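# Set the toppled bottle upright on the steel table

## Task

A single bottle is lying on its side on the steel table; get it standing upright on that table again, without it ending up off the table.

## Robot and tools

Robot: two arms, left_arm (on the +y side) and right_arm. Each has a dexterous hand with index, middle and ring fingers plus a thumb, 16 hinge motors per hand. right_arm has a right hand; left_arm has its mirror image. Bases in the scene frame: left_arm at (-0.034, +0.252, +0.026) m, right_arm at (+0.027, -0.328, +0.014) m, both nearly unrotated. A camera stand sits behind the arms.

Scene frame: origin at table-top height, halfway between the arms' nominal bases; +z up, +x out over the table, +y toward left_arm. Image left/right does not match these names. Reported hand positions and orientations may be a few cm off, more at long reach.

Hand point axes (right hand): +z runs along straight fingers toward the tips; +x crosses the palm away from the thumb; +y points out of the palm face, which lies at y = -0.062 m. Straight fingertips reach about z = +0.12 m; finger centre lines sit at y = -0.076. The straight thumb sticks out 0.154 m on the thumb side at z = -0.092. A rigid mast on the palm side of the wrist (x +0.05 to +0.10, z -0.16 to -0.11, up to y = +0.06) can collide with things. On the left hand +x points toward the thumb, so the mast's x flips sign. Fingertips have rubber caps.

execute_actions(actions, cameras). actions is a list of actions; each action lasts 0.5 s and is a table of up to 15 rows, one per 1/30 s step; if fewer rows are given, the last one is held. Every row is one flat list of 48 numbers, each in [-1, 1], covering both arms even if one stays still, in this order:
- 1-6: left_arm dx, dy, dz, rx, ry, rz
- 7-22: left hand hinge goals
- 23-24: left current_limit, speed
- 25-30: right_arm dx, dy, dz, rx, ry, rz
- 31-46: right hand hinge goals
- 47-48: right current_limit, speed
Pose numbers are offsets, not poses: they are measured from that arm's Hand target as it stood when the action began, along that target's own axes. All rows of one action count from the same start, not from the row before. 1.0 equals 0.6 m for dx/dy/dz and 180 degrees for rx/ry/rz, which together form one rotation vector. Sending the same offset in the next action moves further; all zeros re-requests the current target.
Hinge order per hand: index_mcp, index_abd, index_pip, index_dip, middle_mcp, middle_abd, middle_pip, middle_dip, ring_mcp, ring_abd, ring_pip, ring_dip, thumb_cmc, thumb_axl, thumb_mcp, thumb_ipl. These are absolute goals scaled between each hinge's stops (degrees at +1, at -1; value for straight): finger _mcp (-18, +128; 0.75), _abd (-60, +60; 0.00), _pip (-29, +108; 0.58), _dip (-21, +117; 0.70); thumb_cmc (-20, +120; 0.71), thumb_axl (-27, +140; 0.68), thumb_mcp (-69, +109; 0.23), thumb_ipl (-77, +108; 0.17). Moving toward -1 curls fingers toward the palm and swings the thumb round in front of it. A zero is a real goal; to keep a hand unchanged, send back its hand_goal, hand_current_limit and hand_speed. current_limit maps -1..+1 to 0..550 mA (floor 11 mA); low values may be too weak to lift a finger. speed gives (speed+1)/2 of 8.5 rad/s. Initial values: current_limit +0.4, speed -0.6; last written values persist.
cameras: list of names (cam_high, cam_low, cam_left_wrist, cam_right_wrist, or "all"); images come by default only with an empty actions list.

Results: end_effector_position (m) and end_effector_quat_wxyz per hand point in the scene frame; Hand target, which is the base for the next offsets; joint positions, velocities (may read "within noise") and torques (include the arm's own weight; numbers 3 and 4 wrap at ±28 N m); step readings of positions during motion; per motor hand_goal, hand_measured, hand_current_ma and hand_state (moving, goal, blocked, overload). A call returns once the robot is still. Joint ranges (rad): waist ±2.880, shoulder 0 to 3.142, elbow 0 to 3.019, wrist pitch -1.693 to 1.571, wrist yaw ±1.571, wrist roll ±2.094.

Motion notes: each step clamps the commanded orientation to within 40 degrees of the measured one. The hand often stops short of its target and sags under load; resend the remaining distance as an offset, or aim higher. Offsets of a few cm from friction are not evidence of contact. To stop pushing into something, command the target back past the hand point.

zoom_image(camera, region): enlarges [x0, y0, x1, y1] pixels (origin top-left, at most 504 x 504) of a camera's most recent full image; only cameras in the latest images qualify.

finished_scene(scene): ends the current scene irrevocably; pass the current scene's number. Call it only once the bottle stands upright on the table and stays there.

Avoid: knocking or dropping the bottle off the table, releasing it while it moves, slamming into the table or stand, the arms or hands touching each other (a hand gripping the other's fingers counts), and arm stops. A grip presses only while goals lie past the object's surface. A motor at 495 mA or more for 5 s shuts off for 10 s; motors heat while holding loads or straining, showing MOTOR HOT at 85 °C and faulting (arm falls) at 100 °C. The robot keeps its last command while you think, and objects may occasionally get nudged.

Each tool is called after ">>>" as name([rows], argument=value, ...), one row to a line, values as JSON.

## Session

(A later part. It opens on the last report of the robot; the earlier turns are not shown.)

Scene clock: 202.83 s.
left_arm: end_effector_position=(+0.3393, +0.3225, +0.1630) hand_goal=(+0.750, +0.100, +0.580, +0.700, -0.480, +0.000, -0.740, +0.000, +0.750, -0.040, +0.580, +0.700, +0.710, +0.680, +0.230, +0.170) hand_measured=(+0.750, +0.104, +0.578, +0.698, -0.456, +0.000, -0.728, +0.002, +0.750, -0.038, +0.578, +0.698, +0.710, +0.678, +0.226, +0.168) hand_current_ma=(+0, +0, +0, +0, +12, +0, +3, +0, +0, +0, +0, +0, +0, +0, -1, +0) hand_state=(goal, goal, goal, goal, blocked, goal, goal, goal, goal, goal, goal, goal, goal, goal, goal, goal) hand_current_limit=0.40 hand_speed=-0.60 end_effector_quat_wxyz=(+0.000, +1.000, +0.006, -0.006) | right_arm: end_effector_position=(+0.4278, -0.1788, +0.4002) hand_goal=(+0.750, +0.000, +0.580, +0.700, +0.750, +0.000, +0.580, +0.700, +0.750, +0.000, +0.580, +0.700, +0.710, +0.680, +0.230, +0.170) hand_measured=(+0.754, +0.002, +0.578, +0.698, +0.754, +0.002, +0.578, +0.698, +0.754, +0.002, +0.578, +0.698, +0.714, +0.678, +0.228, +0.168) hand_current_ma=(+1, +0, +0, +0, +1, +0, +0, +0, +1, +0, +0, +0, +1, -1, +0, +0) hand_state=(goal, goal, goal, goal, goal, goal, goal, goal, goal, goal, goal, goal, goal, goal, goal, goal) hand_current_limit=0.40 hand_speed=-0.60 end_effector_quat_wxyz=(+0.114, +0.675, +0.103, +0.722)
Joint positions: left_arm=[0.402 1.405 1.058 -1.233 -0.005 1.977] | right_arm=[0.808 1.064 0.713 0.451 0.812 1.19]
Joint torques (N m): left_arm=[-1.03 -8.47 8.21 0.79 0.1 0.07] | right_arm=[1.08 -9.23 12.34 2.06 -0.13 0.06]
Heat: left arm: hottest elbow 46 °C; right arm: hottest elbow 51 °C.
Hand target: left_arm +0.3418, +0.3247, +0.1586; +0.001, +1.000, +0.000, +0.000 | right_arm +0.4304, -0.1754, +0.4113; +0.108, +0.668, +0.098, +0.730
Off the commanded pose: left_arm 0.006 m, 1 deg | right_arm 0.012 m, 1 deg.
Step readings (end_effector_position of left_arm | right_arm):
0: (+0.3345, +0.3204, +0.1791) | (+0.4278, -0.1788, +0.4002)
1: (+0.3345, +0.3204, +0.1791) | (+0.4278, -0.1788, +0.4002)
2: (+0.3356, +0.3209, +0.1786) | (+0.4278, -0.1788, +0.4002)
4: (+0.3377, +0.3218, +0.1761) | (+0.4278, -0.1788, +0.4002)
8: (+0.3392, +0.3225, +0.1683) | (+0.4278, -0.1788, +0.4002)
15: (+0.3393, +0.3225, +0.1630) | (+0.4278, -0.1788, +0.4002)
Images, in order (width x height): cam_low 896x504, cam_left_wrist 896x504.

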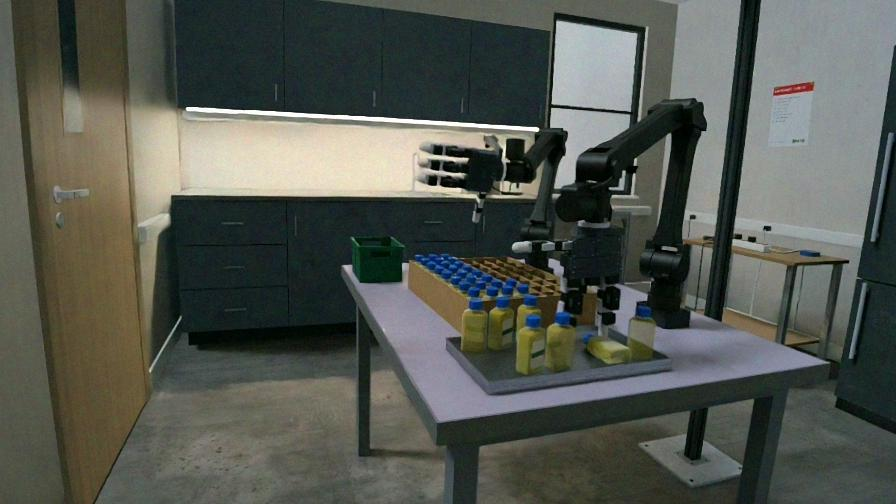

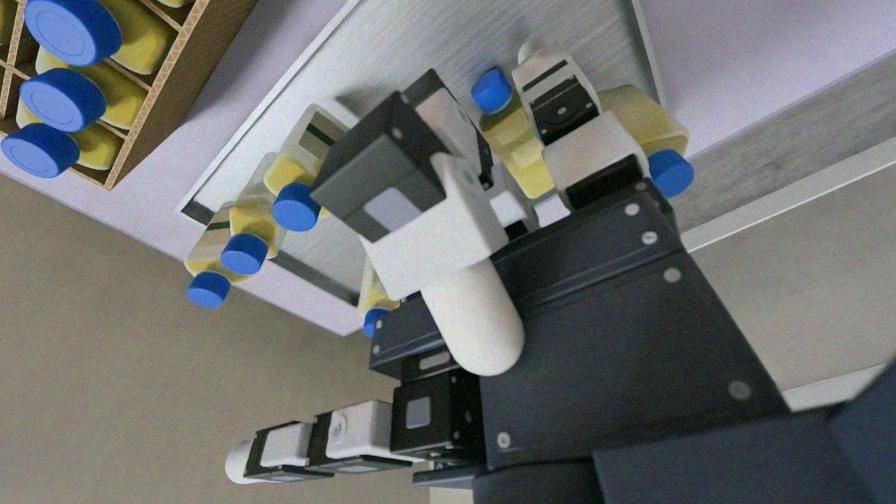

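>>> execute_actions([
  [[0,0,0.018,0,0,0,0.75,0.1,0.58,0.7,-0.48,0,-0.74,0,0.75,-0.04,0.58,0.7,0.71,0.68,0.23,0.17,0.4,-0.6,0,0,0,0,0,0,0.75,0,0.58,0.7,0.75,0,0.58,0.7,0.75,0,0.58,0.7,0.71,0.68,0.23,0.17,0.4,-0.6]],
  [[0,0,0.012,0,0,0,0.75,0.1,0.58,0.7,-0.48,0,-0.74,0,0.75,-0.04,0.58,0.7,0.71,0.68,0.23,0.17,0.4,-0.6,0,0,0,0,0,0,0.75,0,0.58,0.7,0.75,0,0.58,0.7,0.75,0,0.58,0.7,0.71,0.68,0.23,0.17,0.4,-0.6]],
], cameras=["cam_low","cam_left_wrist"])

>>> zoom_image(camera="cam_left_wrist", region=[350, 0, 700, 250])

>>> zoom_image(camera="cam_low", region=[530, 200, 690, 380])

Scene clock: 211.73 s.
left_arm: end_effector_position=(+0.3406, +0.3231, +0.1485) hand_goal=(+0.750, +0.100, +0.580, +0.700, -0.480, +0.000, -0.740, +0.000, +0.750, -0.040, +0.580, +0.700, +0.710, +0.680, +0.230, +0.170) hand_measured=(+0.748, +0.098, +0.578, +0.698, -0.456, +0.000, -0.728, +0.002, +0.750, -0.038, +0.578, +0.698, +0.710, +0.678, +0.226, +0.168) hand_current_ma=(+0, +0, +0, +0, +12, +0, +3, +0, +0, +0, +0, +0, +0, +0, -1, +0) hand_state=(goal, goal, goal, goal, blocked, goal, goal, goal, goal, goal, goal, goal, goal, goal, goal, goal) hand_current_limit=0.40 hand_speed=-0.60 end_effector_quat_wxyz=(-0.002, +1.000, +0.005, -0.001) | right_arm: end_effector_position=(+0.4278, -0.1788, +0.4002) hand_goal=(+0.750, +0.000, +0.580, +0.700, +0.750, +0.000, +0.580, +0.700, +0.750, +0.000, +0.580, +0.700, +0.710, +0.680, +0.230, +0.170) hand_measured=(+0.754, +0.002, +0.578, +0.698, +0.754, +0.002, +0.578, +0.698, +0.754, +0.002, +0.578, +0.698, +0.714, +0.678, +0.228, +0.168) hand_current_ma=(+1, +0, +0, +0, +1, +0, +0, +0, +1, +0, +0, +0, +1, -1, +0, +0) hand_state=(goal, goal, goal, goal, goal, goal, goal, goal, goal, goal, goal, goal, goal, goal, goal, goal) hand_current_limit=0.40 hand_speed=-0.60 end_effector_quat_wxyz=(+0.114, +0.675, +0.103, +0.722)
Joint positions: left_arm=[0.402 1.418 1.03 -1.184 -0.005 1.979] | right_arm=[0.808 1.064 0.713 0.451 0.812 1.19]
Joint torques (N m): left_arm=[-1.03 -8.06 7.64 0.9 0.1 0.07] | right_arm=[0.91 -9.29 12.36 2.04 -0.13 0.06]
Heat: left arm: hottest elbow 46 °C; right arm: hottest elbow 52 °C.
Hand target: left_arm +0.3417, +0.3247, +0.1406; +0.001, +1.000, +0.000, +0.000 | right_arm +0.4304, -0.1754, +0.4113; +0.108, +0.668, +0.098, +0.730
Off the commanded pose: left_arm 0.008 m, 1 deg | right_arm 0.012 m, 1 deg.
Step readings (end_effector_position of left_arm | right_arm):
0: (+0.3393, +0.3225, +0.1630) | (+0.4278, -0.1788, +0.4002)
1: (+0.3396, +0.3227, +0.1630) | (+0.4278, -0.1788, +0.4002)
2: (+0.3399, +0.3228, +0.1625) | (+0.4278, -0.1788, +0.4002)
4: (+0.3404, +0.3230, +0.1607) | (+0.4278, -0.1788, +0.4002)
8: (+0.3397, +0.3227, +0.1559) | (+0.4278, -0.1788, +0.4002)
15: (+0.3398, +0.3228, +0.1531) | (+0.4278, -0.1788, +0.4002)
16: (+0.3398, +0.3228, +0.1531) | (+0.4278, -0.1788, +0.4002)
17: (+0.3401, +0.3229, +0.1529) | (+0.4278, -0.1788, +0.4002)
19: (+0.3407, +0.3232, +0.1516) | (+0.4278, -0.1788, +0.4002)
23: (+0.3404, +0.3230, +0.1485) | (+0.4278, -0.1788, +0.4002)
30: (+0.3406, +0.3231, +0.1485) | (+0.4278, -0.1788, +0.4002)
Images, in order (width x height): cam_low 896x504, cam_left_wrist 896x504.

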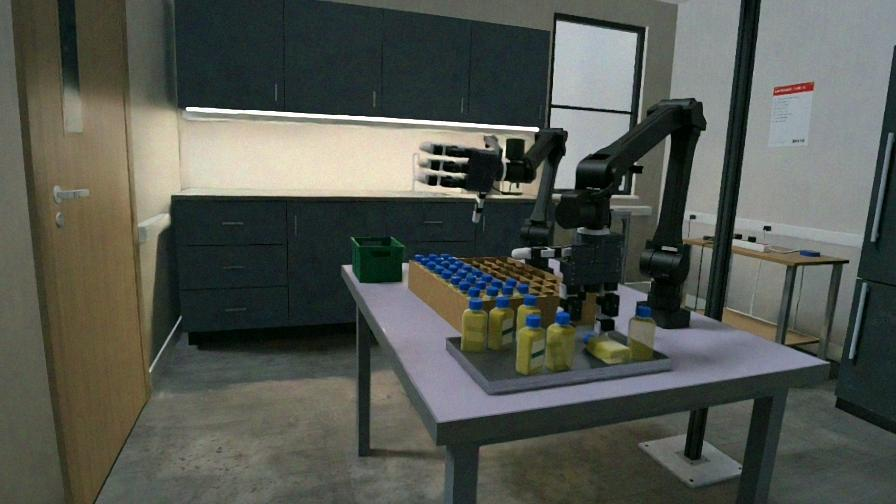

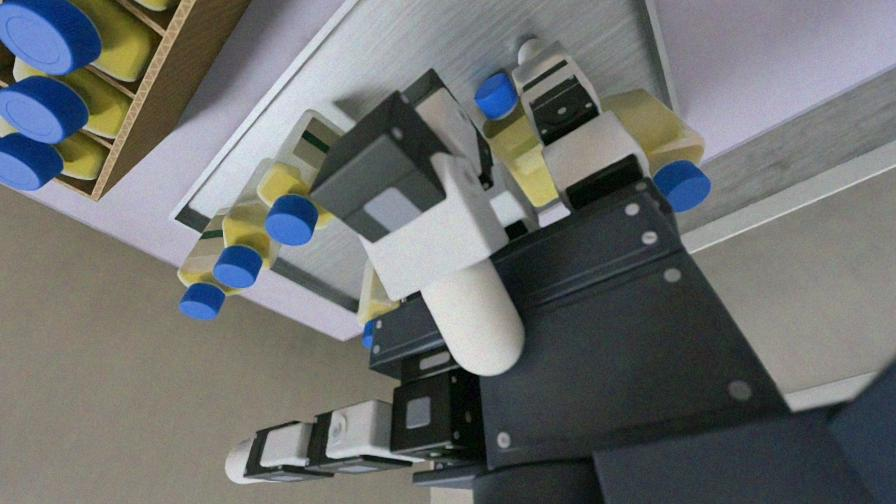

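Scaled by 1.440 from the camera's 896x504 image, which has a finer 1280x720 frame.

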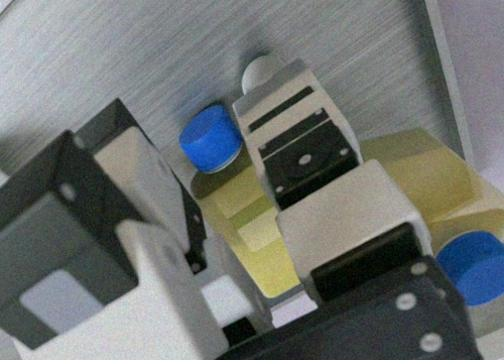

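Scaled by 2.800 from the camera's 896x504 image, which has a finer 1280x720 frame.

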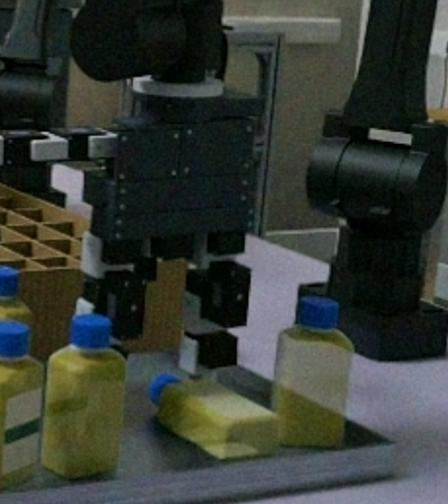

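>>> execute_actions([
  [[-0.011,0.012,-0.011,0,0,0,0.75,0,0.58,0.7,-0.48,0,-0.74,0,0.75,0,0.58,0.7,0.71,0.68,0.23,0.17,0.4,-0.8,0,0,0,0,0,0,0.75,0,0.58,0.7,0.75,0,0.58,0.7,0.75,0,0.58,0.7,0.71,0.68,0.23,0.17,0.4,-0.6]],
  [[0,0,0,0,0,0,0.75,-0.2,0.58,0.7,-0.48,0,-0.74,0,0.75,0.2,0.58,0.7,0.71,0.68,0.23,0.17,0.4,-0.8,0,0,0,0,0,0,0.75,0,0.58,0.7,0.75,0,0.58,0.7,0.75,0,0.58,0.7,0.71,0.68,0.23,0.17,0.4,-0.6]],
  [[0,0,0,0,0,0,0.75,-0.35,0.58,0.7,-0.48,0,-0.74,0,0.75,0.35,0.58,0.7,0.71,0.68,0.23,0.17,0.4,-0.8,0,0,0,0,0,0,0.75,0,0.58,0.7,0.75,0,0.58,0.7,0.75,0,0.58,0.7,0.71,0.68,0.23,0.17,0.4,-0.6]],
], cameras=["cam_high","cam_low","cam_left_wrist"])

>>> zoom_image(camera="cam_left_wrist", region=[350, 0, 700, 250])

>>> zoom_image(camera="cam_low", region=[530, 200, 690, 380])

Scene clock: 229.23 s.
left_arm: end_effector_position=(+0.3342, +0.3205, +0.1457) hand_goal=(+0.750, -0.350, +0.580, +0.700, -0.480, +0.000, -0.740, +0.000, +0.750, +0.350, +0.580, +0.700, +0.710, +0.680, +0.230, +0.170) hand_measured=(+0.744, -0.340, +0.574, +0.698, -0.456, +0.000, -0.728, +0.002, +0.752, +0.334, +0.582, +0.700, +0.710, +0.678, +0.226, +0.168) hand_current_ma=(-1, +2, -1, +0, +12, +0, +3, +0, +0, -4, +0, +0, +0, +0, -1, +0) hand_state=(goal, goal, goal, goal, blocked, goal, goal, goal, goal, goal, goal, goal, goal, goal, goal, goal) hand_current_limit=0.40 hand_speed=-0.80 end_effector_quat_wxyz=(+0.000, +1.000, +0.000, -0.005) | right_arm: end_effector_position=(+0.4278, -0.1788, +0.4002) hand_goal=(+0.750, +0.000, +0.580, +0.700, +0.750, +0.000, +0.580, +0.700, +0.750, +0.000, +0.580, +0.700, +0.710, +0.680, +0.230, +0.170) hand_measured=(+0.754, +0.002, +0.578, +0.698, +0.754, +0.002, +0.578, +0.698, +0.754, +0.002, +0.578, +0.698, +0.714, +0.678, +0.228, +0.168) hand_current_ma=(+1, +0, +0, +0, +1, +0, +0, +0, +1, +0, +0, +0, +1, -1, +0, +0) hand_state=(goal, goal, goal, goal, goal, goal, goal, goal, goal, goal, goal, goal, goal, goal, goal, goal) hand_current_limit=0.40 hand_speed=-0.60 end_effector_quat_wxyz=(+0.114, +0.675, +0.103, +0.722)
Joint positions: left_arm=[0.402 1.411 1.015 -1.184 -0.005 1.988] | right_arm=[0.808 1.064 0.713 0.451 0.812 1.19]
Joint torques (N m): left_arm=[-1.67 -9.64 7.92 0.23 0.11 -0.03] | right_arm=[1.03 -9.17 12.33 2.07 -0.13 0.07]
Heat: left arm: hottest elbow 46 °C; right arm: hottest elbow 52 °C.
Hand target: left_arm +0.3351, +0.3175, +0.1471; +0.001, +1.000, +0.000, +0.000 | right_arm +0.4304, -0.1754, +0.4113; +0.108, +0.668, +0.098, +0.730
Off the commanded pose: left_arm 0.003 m, 1 deg | right_arm 0.012 m, 1 deg.
Step readings (end_effector_position of left_arm | right_arm):
0: (+0.3406, +0.3231, +0.1485) | (+0.4278, -0.1788, +0.4002)
1: (+0.3406, +0.3231, +0.1485) | (+0.4278, -0.1788, +0.4002)
2: (+0.3406, +0.3231, +0.1485) | (+0.4278, -0.1788, +0.4002)
4: (+0.3419, +0.3234, +0.1486) | (+0.4278, -0.1788, +0.4002)
8: (+0.3426, +0.3240, +0.1482) | (+0.4278, -0.1788, +0.4002)
15: (+0.3414, +0.3235, +0.1482) | (+0.4278, -0.1788, +0.4002)
16: (+0.3414, +0.3235, +0.1482) | (+0.4278, -0.1788, +0.4002)
17: (+0.3414, +0.3235, +0.1482) | (+0.4278, -0.1788, +0.4002)
19: (+0.3414, +0.3235, +0.1482) | (+0.4278, -0.1788, +0.4002)
23: (+0.3367, +0.3214, +0.1471) | (+0.4278, -0.1788, +0.4002)
30: (+0.3363, +0.3212, +0.1467) | (+0.4278, -0.1788, +0.4002)
31: (+0.3363, +0.3212, +0.1467) | (+0.4278, -0.1788, +0.4002)
32: (+0.3363, +0.3212, +0.1467) | (+0.4278, -0.1788, +0.4002)
34: (+0.3356, +0.3209, +0.1461) | (+0.4278, -0.1788, +0.4002)
38: (+0.3344, +0.3205, +0.1457) | (+0.4278, -0.1788, +0.4002)
45: (+0.3342, +0.3205, +0.1457) | (+0.4278, -0.1788, +0.4002)
Images, in order (width x height): cam_high 896x504, cam_low 896x504, cam_left_wrist 896x504.

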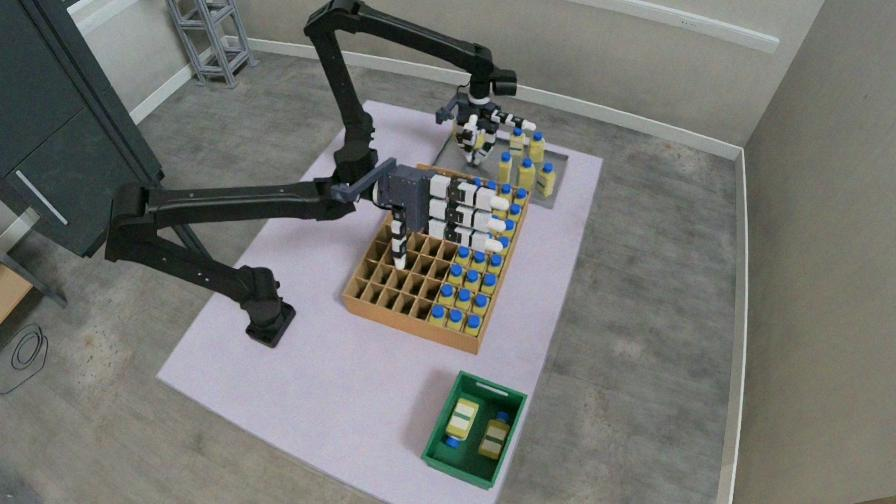

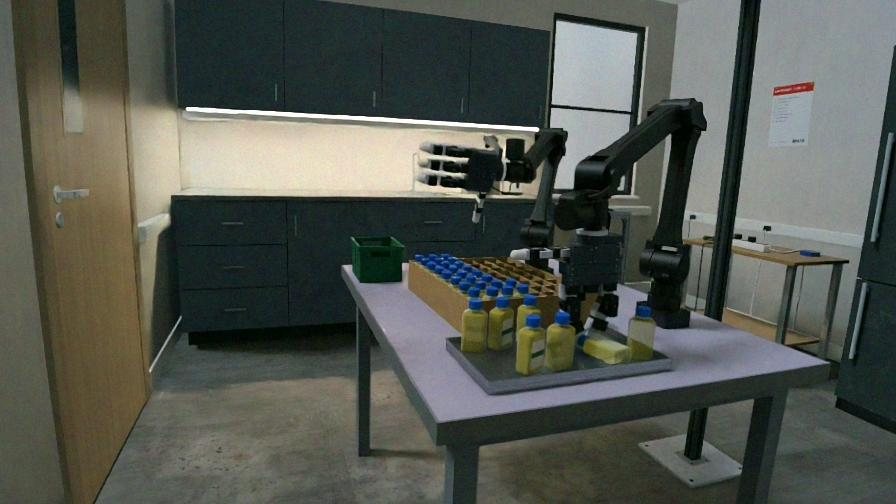

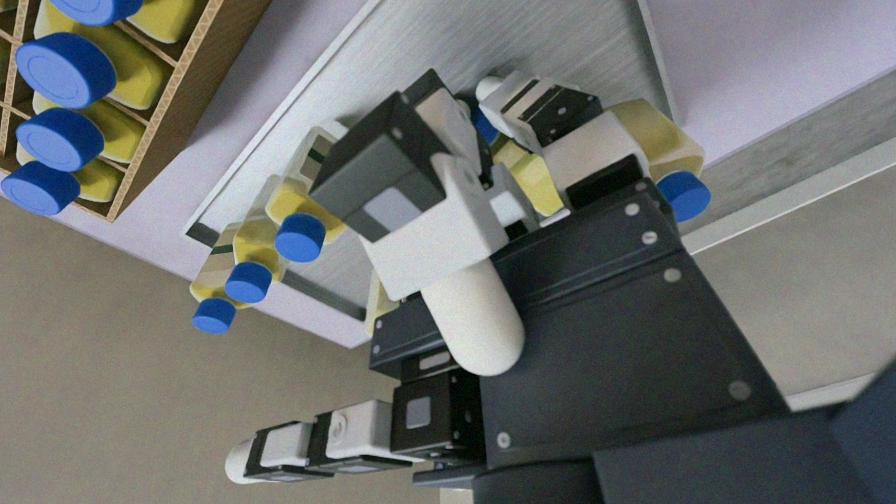

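Scaled by 1.440 from the camera's 896x504 image, which has a finer 1280x720 frame.

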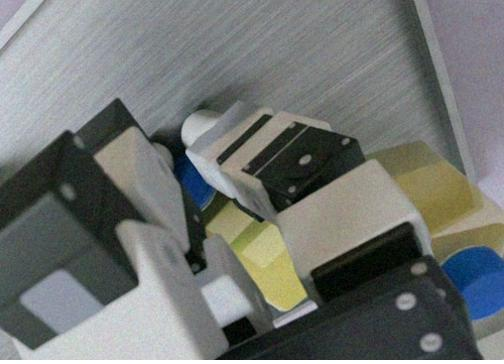

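Scaled by 2.800 from the camera's 896x504 image, which has a finer 1280x720 frame.

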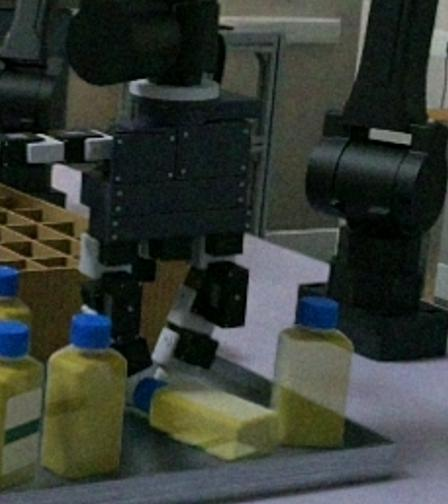

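>>> execute_actions([
  [[0,0,0,0,0,0,0.75,0.05,0.58,0.7,-0.48,0,-0.74,0,0.75,-0.05,0.58,0.7,0.71,0.68,0.23,0.17,0.4,-0.8,0,0,0,0,0,0,0.75,0,0.58,0.7,0.75,0,0.58,0.7,0.75,0,0.58,0.7,0.71,0.68,0.23,0.17,0.4,-0.6]],
], cameras=["cam_high","cam_low","cam_left_wrist"])

>>> zoom_image(camera="cam_left_wrist", region=[350, 0, 700, 250])

>>> zoom_image(camera="cam_low", region=[530, 200, 690, 380])

>>> zoom_image(camera="cam_high", region=[420, 80, 560, 200])

Scene clock: 242.57 s.
left_arm: end_effector_position=(+0.3338, +0.3203, +0.1480) hand_goal=(+0.750, +0.050, +0.580, +0.700, -0.480, +0.000, -0.740, +0.000, +0.750, -0.050, +0.580, +0.700, +0.710, +0.680, +0.230, +0.170) hand_measured=(+0.738, -0.070, +0.572, +0.696, -0.456, +0.000, -0.728, +0.002, +0.752, -0.046, +0.582, +0.700, +0.710, +0.678, +0.226, +0.168) hand_current_ma=(-4, -178, -2, +0, +12, +0, +3, +0, +0, +0, +0, +0, +0, +0, -1, +0) hand_state=(goal, blocked, goal, goal, blocked, goal, goal, goal, goal, goal, goal, goal, goal, goal, goal, goal) hand_current_limit=0.40 hand_speed=-0.80 end_effector_quat_wxyz=(-0.001, +1.000, +0.000, -0.003) | right_arm: end_effector_position=(+0.4278, -0.1788, +0.4002) hand_goal=(+0.750, +0.000, +0.580, +0.700, +0.750, +0.000, +0.580, +0.700, +0.750, +0.000, +0.580, +0.700, +0.710, +0.680, +0.230, +0.170) hand_measured=(+0.754, +0.002, +0.578, +0.698, +0.754, +0.002, +0.578, +0.698, +0.754, +0.002, +0.578, +0.698, +0.714, +0.678, +0.228, +0.168) hand_current_ma=(+1, +0, +0, +0, +1, +0, +0, +0, +1, +0, +0, +0, +1, -1, +0, +0) hand_state=(goal, goal, goal, goal, goal, goal, goal, goal, goal, goal, goal, goal, goal, goal, goal, goal) hand_current_limit=0.40 hand_speed=-0.60 end_effector_quat_wxyz=(+0.114, +0.675, +0.103, +0.722)
Joint positions: left_arm=[0.402 1.404 1.015 -1.186 -0.005 1.99] | right_arm=[0.808 1.064 0.713 0.451 0.812 1.19]
Joint torques (N m): left_arm=[-1.67 -9.11 7.98 0.2 0.1 -0.03] | right_arm=[1.03 -9.29 12.33 2.06 -0.14 0.07]
Heat: left arm: hottest elbow 46 °C; right arm: hottest elbow 52 °C.
Hand target: left_arm +0.3351, +0.3175, +0.1471; +0.001, +1.000, +0.000, +0.000 | right_arm +0.4304, -0.1754, +0.4113; +0.108, +0.668, +0.098, +0.730
Off the commanded pose: left_arm 0.003 m, 0 deg | right_arm 0.012 m, 1 deg.
Step readings (end_effector_position of left_arm | right_arm):
0: (+0.3342, +0.3205, +0.1457) | (+0.4278, -0.1788, +0.4002)
1: (+0.3342, +0.3205, +0.1457) | (+0.4278, -0.1788, +0.4002)
2: (+0.3342, +0.3205, +0.1457) | (+0.4278, -0.1788, +0.4002)
4: (+0.3342, +0.3205, +0.1457) | (+0.4278, -0.1788, +0.4002)
8: (+0.3344, +0.3205, +0.1457) | (+0.4278, -0.1788, +0.4002)
15: (+0.3338, +0.3203, +0.1472) | (+0.4278, -0.1788, +0.4002)
Images, in order (width x height): cam_high 896x504, cam_low 896x504, cam_left_wrist 896x504.

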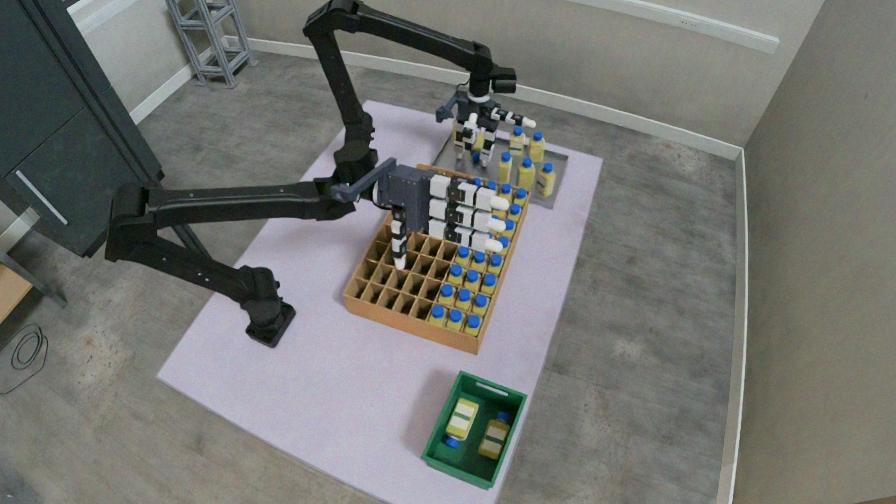

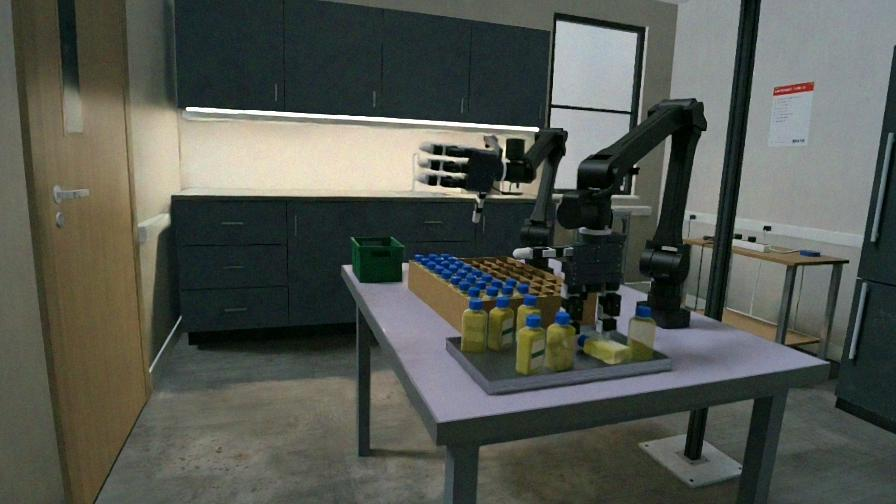

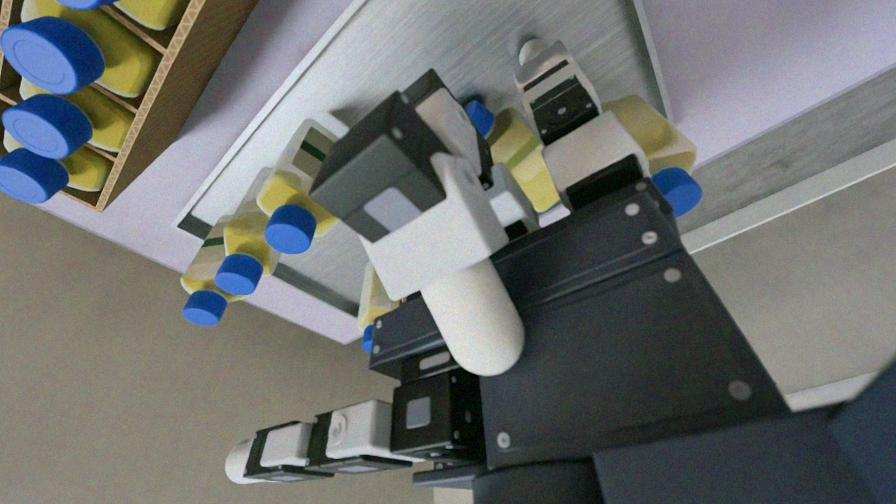

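Scaled by 1.440 from the camera's 896x504 image, which has a finer 1280x720 frame.

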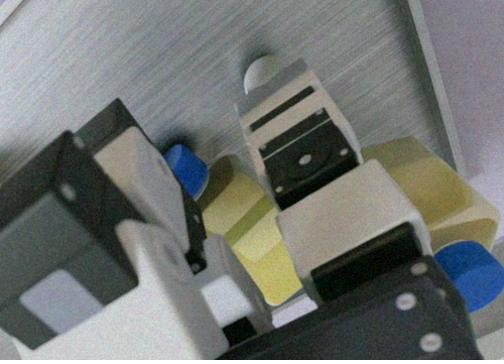

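Scaled by 2.800 from the camera's 896x504 image, which has a finer 1280x720 frame.

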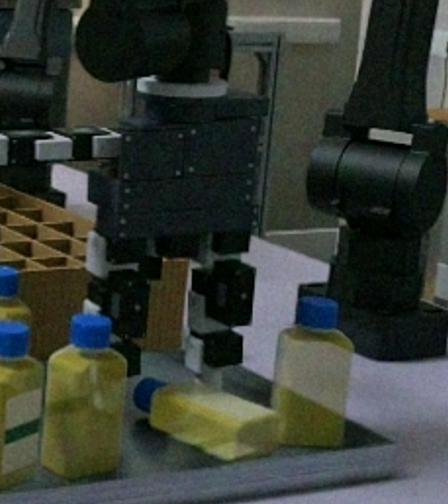

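Scaled by 3.600 from the camera's 896x504 image, which has a finer 1280x720 frame.

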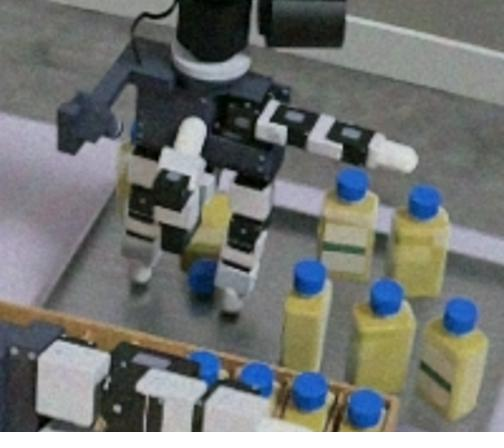

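>>> execute_actions([
  [[0,0,-0.08,0,0,0,0.75,0.15,0.58,0.7,-0.48,0,-0.74,0,0.75,-0.1,0.58,0.7,0.71,0.68,0.23,0.17,0.4,-0.8,0,0,0,0,0,0,0.75,0,0.58,0.7,0.75,0,0.58,0.7,0.75,0,0.58,0.7,0.71,0.68,0.23,0.17,0.4,-0.6]],
  [[0.033,-0.101,0,0,0,-0.0833,0.75,0.15,0.58,0.7,-0.48,0,-0.74,0,0.75,-0.1,0.58,0.7,0.71,0.68,0.23,0.17,0.4,-0.8,0,0,0,0,0,0,0.75,0,0.58,0.7,0.75,0,0.58,0.7,0.75,0,0.58,0.7,0.71,0.68,0.23,0.17,0.4,-0.6]],
], cameras=["cam_high","cam_low","cam_left_wrist"])

>>> zoom_image(camera="cam_left_wrist", region=[350, 0, 700, 250])

>>> zoom_image(camera="cam_low", region=[530, 200, 690, 380])

>>> zoom_image(camera="cam_high", region=[420, 80, 560, 200])

Scene clock: 279.77 s.
left_arm: end_effector_position=(+0.3371, +0.3705, +0.1792) hand_goal=(+0.750, +0.150, +0.580, +0.700, -0.480, +0.000, -0.740, +0.000, +0.750, -0.100, +0.580, +0.700, +0.710, +0.680, +0.230, +0.170) hand_measured=(+0.750, +0.146, +0.578, +0.698, -0.456, +0.000, -0.728, +0.002, +0.750, -0.096, +0.582, +0.700, +0.710, +0.678, +0.226, +0.168) hand_current_ma=(+0, +0, +0, +0, +12, +0, +3, +0, +0, +0, +0, +0, +0, +0, -1, +0) hand_state=(goal, goal, goal, goal, blocked, goal, goal, goal, goal, goal, goal, goal, goal, goal, goal, goal) hand_current_limit=0.40 hand_speed=-0.80 end_effector_quat_wxyz=(+0.005, +0.992, +0.127, -0.017) | right_arm: end_effector_position=(+0.4278, -0.1788, +0.4002) hand_goal=(+0.750, +0.000, +0.580, +0.700, +0.750, +0.000, +0.580, +0.700, +0.750, +0.000, +0.580, +0.700, +0.710, +0.680, +0.230, +0.170) hand_measured=(+0.754, +0.002, +0.578, +0.698, +0.754, +0.002, +0.578, +0.698, +0.754, +0.002, +0.578, +0.698, +0.714, +0.678, +0.228, +0.168) hand_current_ma=(+1, +0, +0, +0, +1, +0, +0, +0, +1, +0, +0, +0, +1, -1, +0, +0) hand_state=(goal, goal, goal, goal, goal, goal, goal, goal, goal, goal, goal, goal, goal, goal, goal, goal) hand_current_limit=0.40 hand_speed=-0.60 end_effector_quat_wxyz=(+0.114, +0.675, +0.103, +0.722)
Joint positions: left_arm=[0.521 1.405 1.102 -1.304 -0.005 1.852] | right_arm=[0.808 1.064 0.713 0.451 0.812 1.19]
Joint torques (N m): left_arm=[-1.49 -8.35 13.64 -0.32 0.16 -0.16] | right_arm=[1.03 -9.23 12.34 2.07 -0.13 0.07]
Heat: left arm: hottest elbow 46 °C; right arm: hottest elbow 53 °C.
Hand target: left_arm +0.3550, +0.3781, +0.1951; +0.001, +0.991, +0.131, +0.000 | right_arm +0.4304, -0.1754, +0.4113; +0.108, +0.668, +0.098, +0.730
Off the commanded pose: left_arm 0.025 m, 2 deg | right_arm 0.012 m, 1 deg.
Step readings (end_effector_position of left_arm | right_arm):
0: (+0.3338, +0.3203, +0.1480) | (+0.4278, -0.1788, +0.4002)
1: (+0.3335, +0.3201, +0.1481) | (+0.4278, -0.1788, +0.4002)
2: (+0.3312, +0.3191, +0.1487) | (+0.4278, -0.1788, +0.4002)
4: (+0.3244, +0.3159, +0.1519) | (+0.4278, -0.1788, +0.4002)
8: (+0.3162, +0.3123, +0.1618) | (+0.4278, -0.1788, +0.4002)
15: (+0.3203, +0.3141, +0.1739) | (+0.4278, -0.1788, +0.4002)
16: (+0.3205, +0.3142, +0.1742) | (+0.4278, -0.1788, +0.4002)
17: (+0.3203, +0.3167, +0.1749) | (+0.4278, -0.1788, +0.4002)
19: (+0.3233, +0.3243, +0.1781) | (+0.4278, -0.1788, +0.4002)
23: (+0.3307, +0.3550, +0.1815) | (+0.4278, -0.1788, +0.4002)
30: (+0.3361, +0.3699, +0.1802) | (+0.4278, -0.1788, +0.4002)
Images, in order (width x height): cam_high 896x504, cam_low 896x504, cam_left_wrist 896x504.

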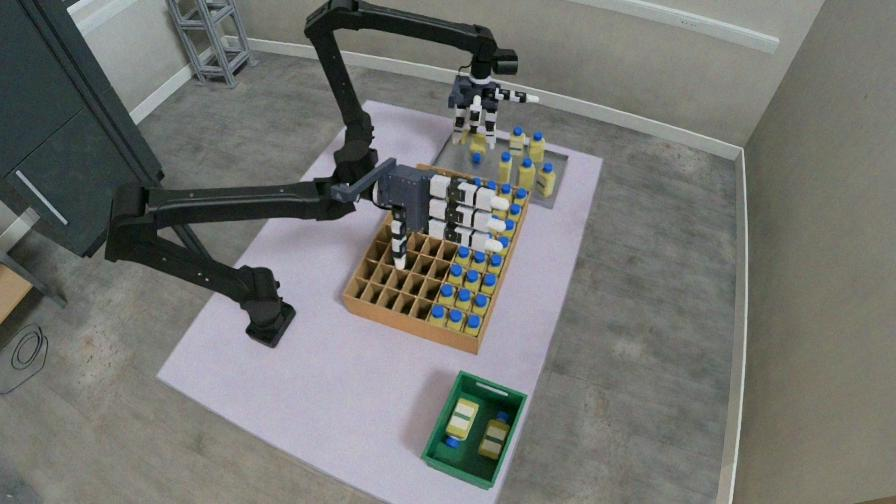

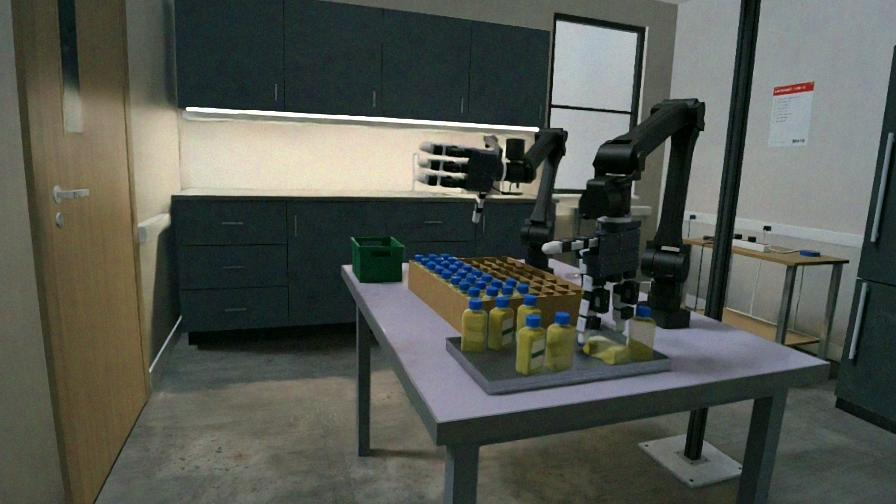

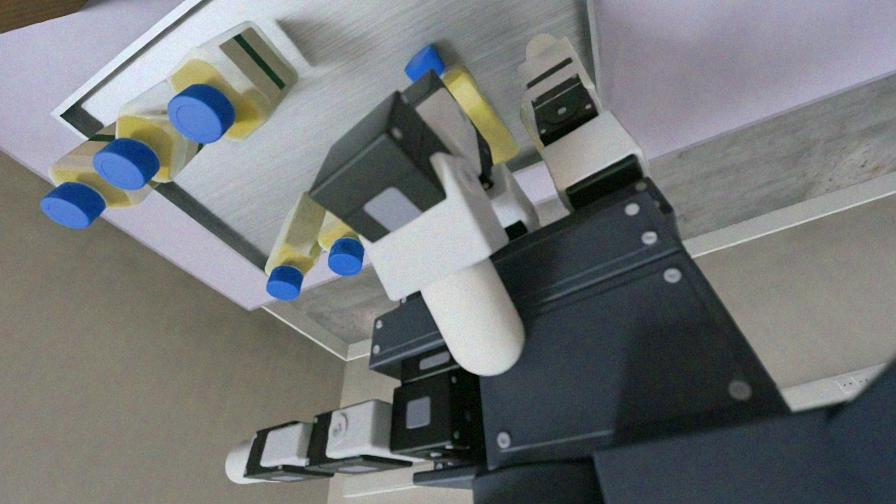

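Scaled by 1.440 from the camera's 896x504 image, which has a finer 1280x720 frame.

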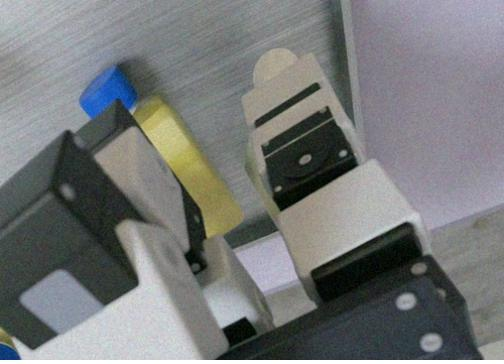

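Scaled by 2.800 from the camera's 896x504 image, which has a finer 1280x720 frame.

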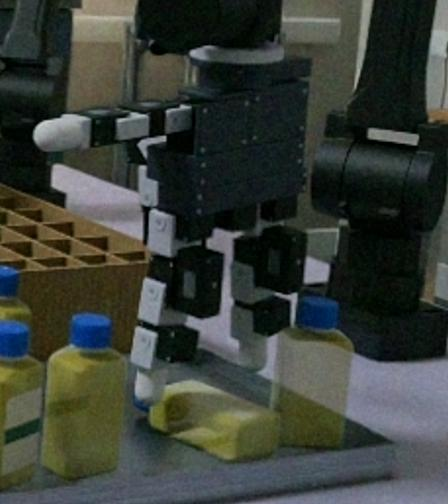

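Scaled by 3.600 from the camera's 896x504 image, which has a finer 1280x720 frame.

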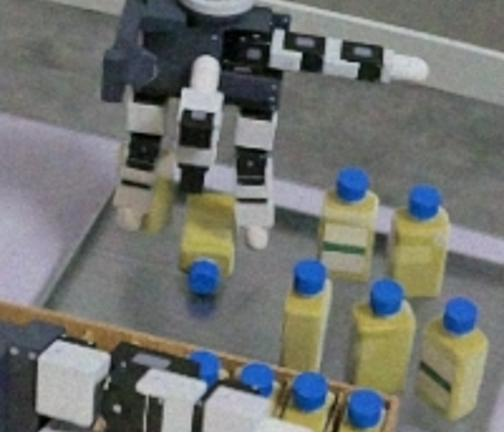

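>>> execute_actions([
  [[0.0015,0.004,0.033,0,0,0,0.75,0.12,0.58,0.7,-0.48,0,-0.74,0,0.75,-0.1,0.58,0.7,0.71,0.68,0.23,0.17,0.4,-0.8,0,0,0,0,0,0,0.75,0,0.58,0.7,0.75,0,0.58,0.7,0.75,0,0.58,0.7,0.71,0.68,0.23,0.17,0.4,-0.6]],
], cameras=["cam_high","cam_low","cam_left_wrist"])

>>> zoom_image(camera="cam_left_wrist", region=[350, 0, 700, 250])

>>> zoom_image(camera="cam_low", region=[530, 200, 690, 380])

>>> zoom_image(camera="cam_high", region=[420, 80, 560, 200])

Scene clock: 296.53 s.
left_arm: end_effector_position=(+0.3432, +0.3741, +0.1723) hand_goal=(+0.750, +0.120, +0.580, +0.700, -0.480, +0.000, -0.740, +0.000, +0.750, -0.100, +0.580, +0.700, +0.710, +0.680, +0.230, +0.170) hand_measured=(+0.750, +0.122, +0.578, +0.698, -0.456, +0.000, -0.728, +0.002, +0.750, -0.096, +0.582, +0.700, +0.710, +0.678, +0.226, +0.168) hand_current_ma=(+0, +0, +0, +0, +12, +0, +3, +0, +0, +0, +0, +0, +0, +0, -1, +0) hand_state=(goal, goal, goal, goal, blocked, goal, goal, goal, goal, goal, goal, goal, goal, goal, goal, goal) hand_current_limit=0.40 hand_speed=-0.80 end_effector_quat_wxyz=(+0.004, +0.991, +0.131, -0.015) | right_arm: end_effector_position=(+0.4278, -0.1788, +0.4002) hand_goal=(+0.750, +0.000, +0.580, +0.700, +0.750, +0.000, +0.580, +0.700, +0.750, +0.000, +0.580, +0.700, +0.710, +0.680, +0.230, +0.170) hand_measured=(+0.754, +0.002, +0.578, +0.698, +0.754, +0.002, +0.578, +0.698, +0.754, +0.002, +0.578, +0.698, +0.714, +0.678, +0.228, +0.168) hand_current_ma=(+1, +0, +0, +0, +1, +0, +0, +0, +1, +0, +0, +0, +1, -1, +0, +0) hand_state=(goal, goal, goal, goal, goal, goal, goal, goal, goal, goal, goal, goal, goal, goal, goal, goal) hand_current_limit=0.40 hand_speed=-0.60 end_effector_quat_wxyz=(+0.114, +0.675, +0.103, +0.722)
Joint positions: left_arm=[0.521 1.423 1.102 -1.279 -0.005 1.844] | right_arm=[0.808 1.064 0.713 0.451 0.812 1.19]
Joint torques (N m): left_arm=[-1.9 -8.7 10.33 0.76 0.13 -0.16] | right_arm=[1.03 -9.23 12.34 2.09 -0.14 0.06]
Heat: left arm: hottest elbow 46 °C; right arm: hottest elbow 53 °C.
Hand target: left_arm +0.3565, +0.3760, +0.1753; +0.001, +0.991, +0.131, +0.000 | right_arm +0.4304, -0.1754, +0.4113; +0.108, +0.668, +0.098, +0.730
Off the commanded pose: left_arm 0.014 m, 2 deg | right_arm 0.012 m, 1 deg.
Step readings (end_effector_position of left_arm | right_arm):
0: (+0.3371, +0.3705, +0.1792) | (+0.4278, -0.1788, +0.4002)
1: (+0.3372, +0.3705, +0.1792) | (+0.4278, -0.1788, +0.4002)
2: (+0.3372, +0.3705, +0.1789) | (+0.4278, -0.1788, +0.4002)
4: (+0.3379, +0.3710, +0.1779) | (+0.4278, -0.1788, +0.4002)
8: (+0.3413, +0.3729, +0.1741) | (+0.4278, -0.1788, +0.4002)
15: (+0.3429, +0.3739, +0.1723) | (+0.4278, -0.1788, +0.4002)
Images, in order (width x height): cam_high 896x504, cam_low 896x504, cam_left_wrist 896x504.

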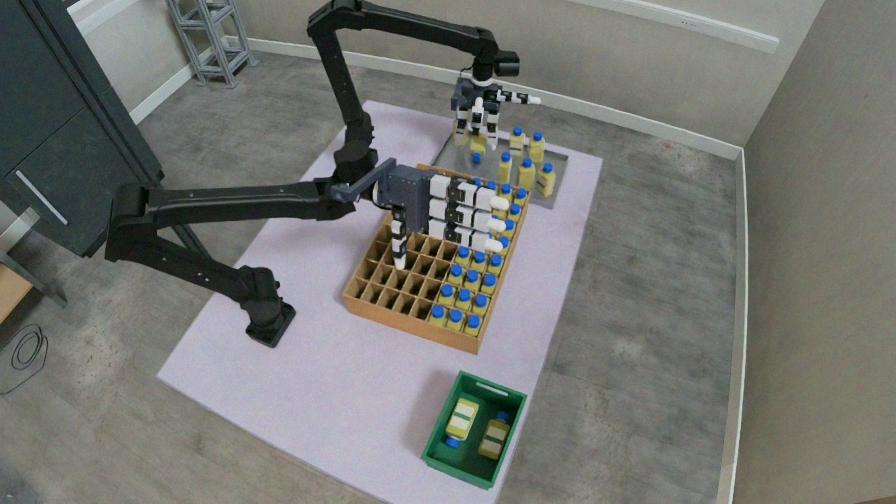

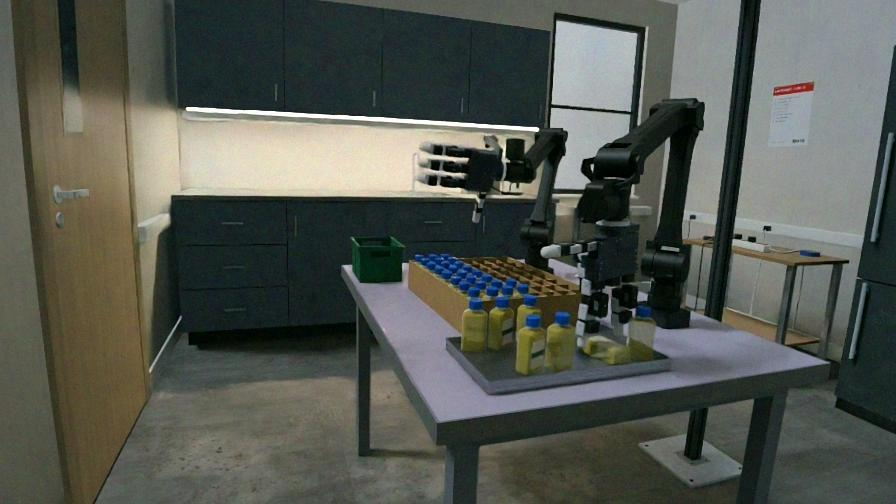

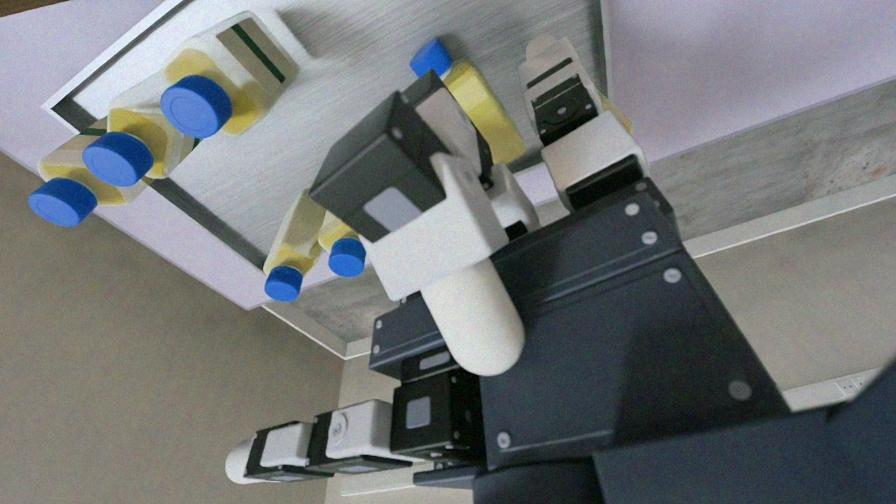

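Scaled by 1.440 from the camera's 896x504 image, which has a finer 1280x720 frame.

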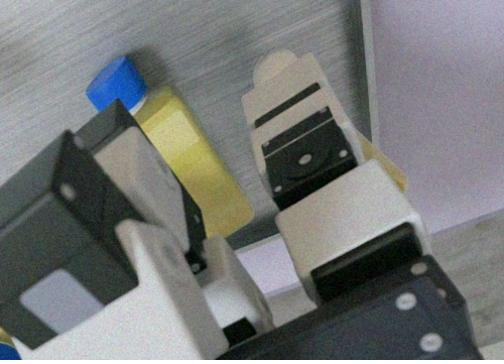

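Scaled by 2.800 from the camera's 896x504 image, which has a finer 1280x720 frame.

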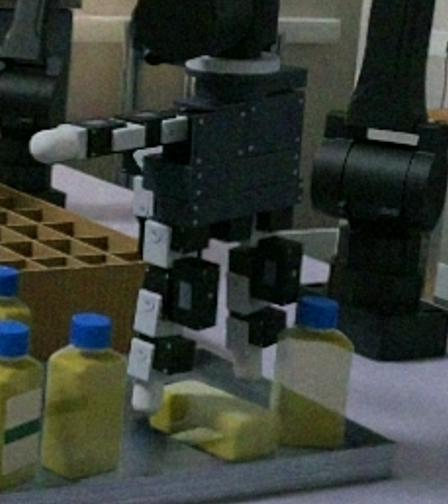

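Scaled by 3.600 from the camera's 896x504 image, which has a finer 1280x720 frame.

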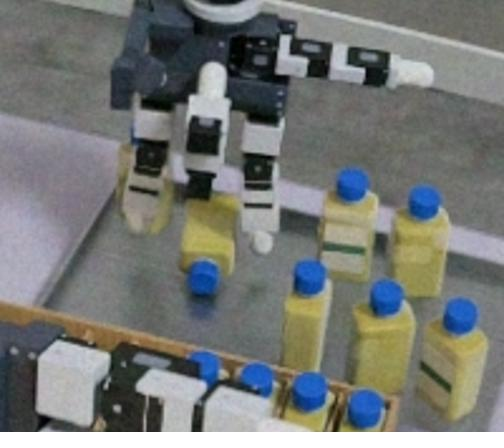

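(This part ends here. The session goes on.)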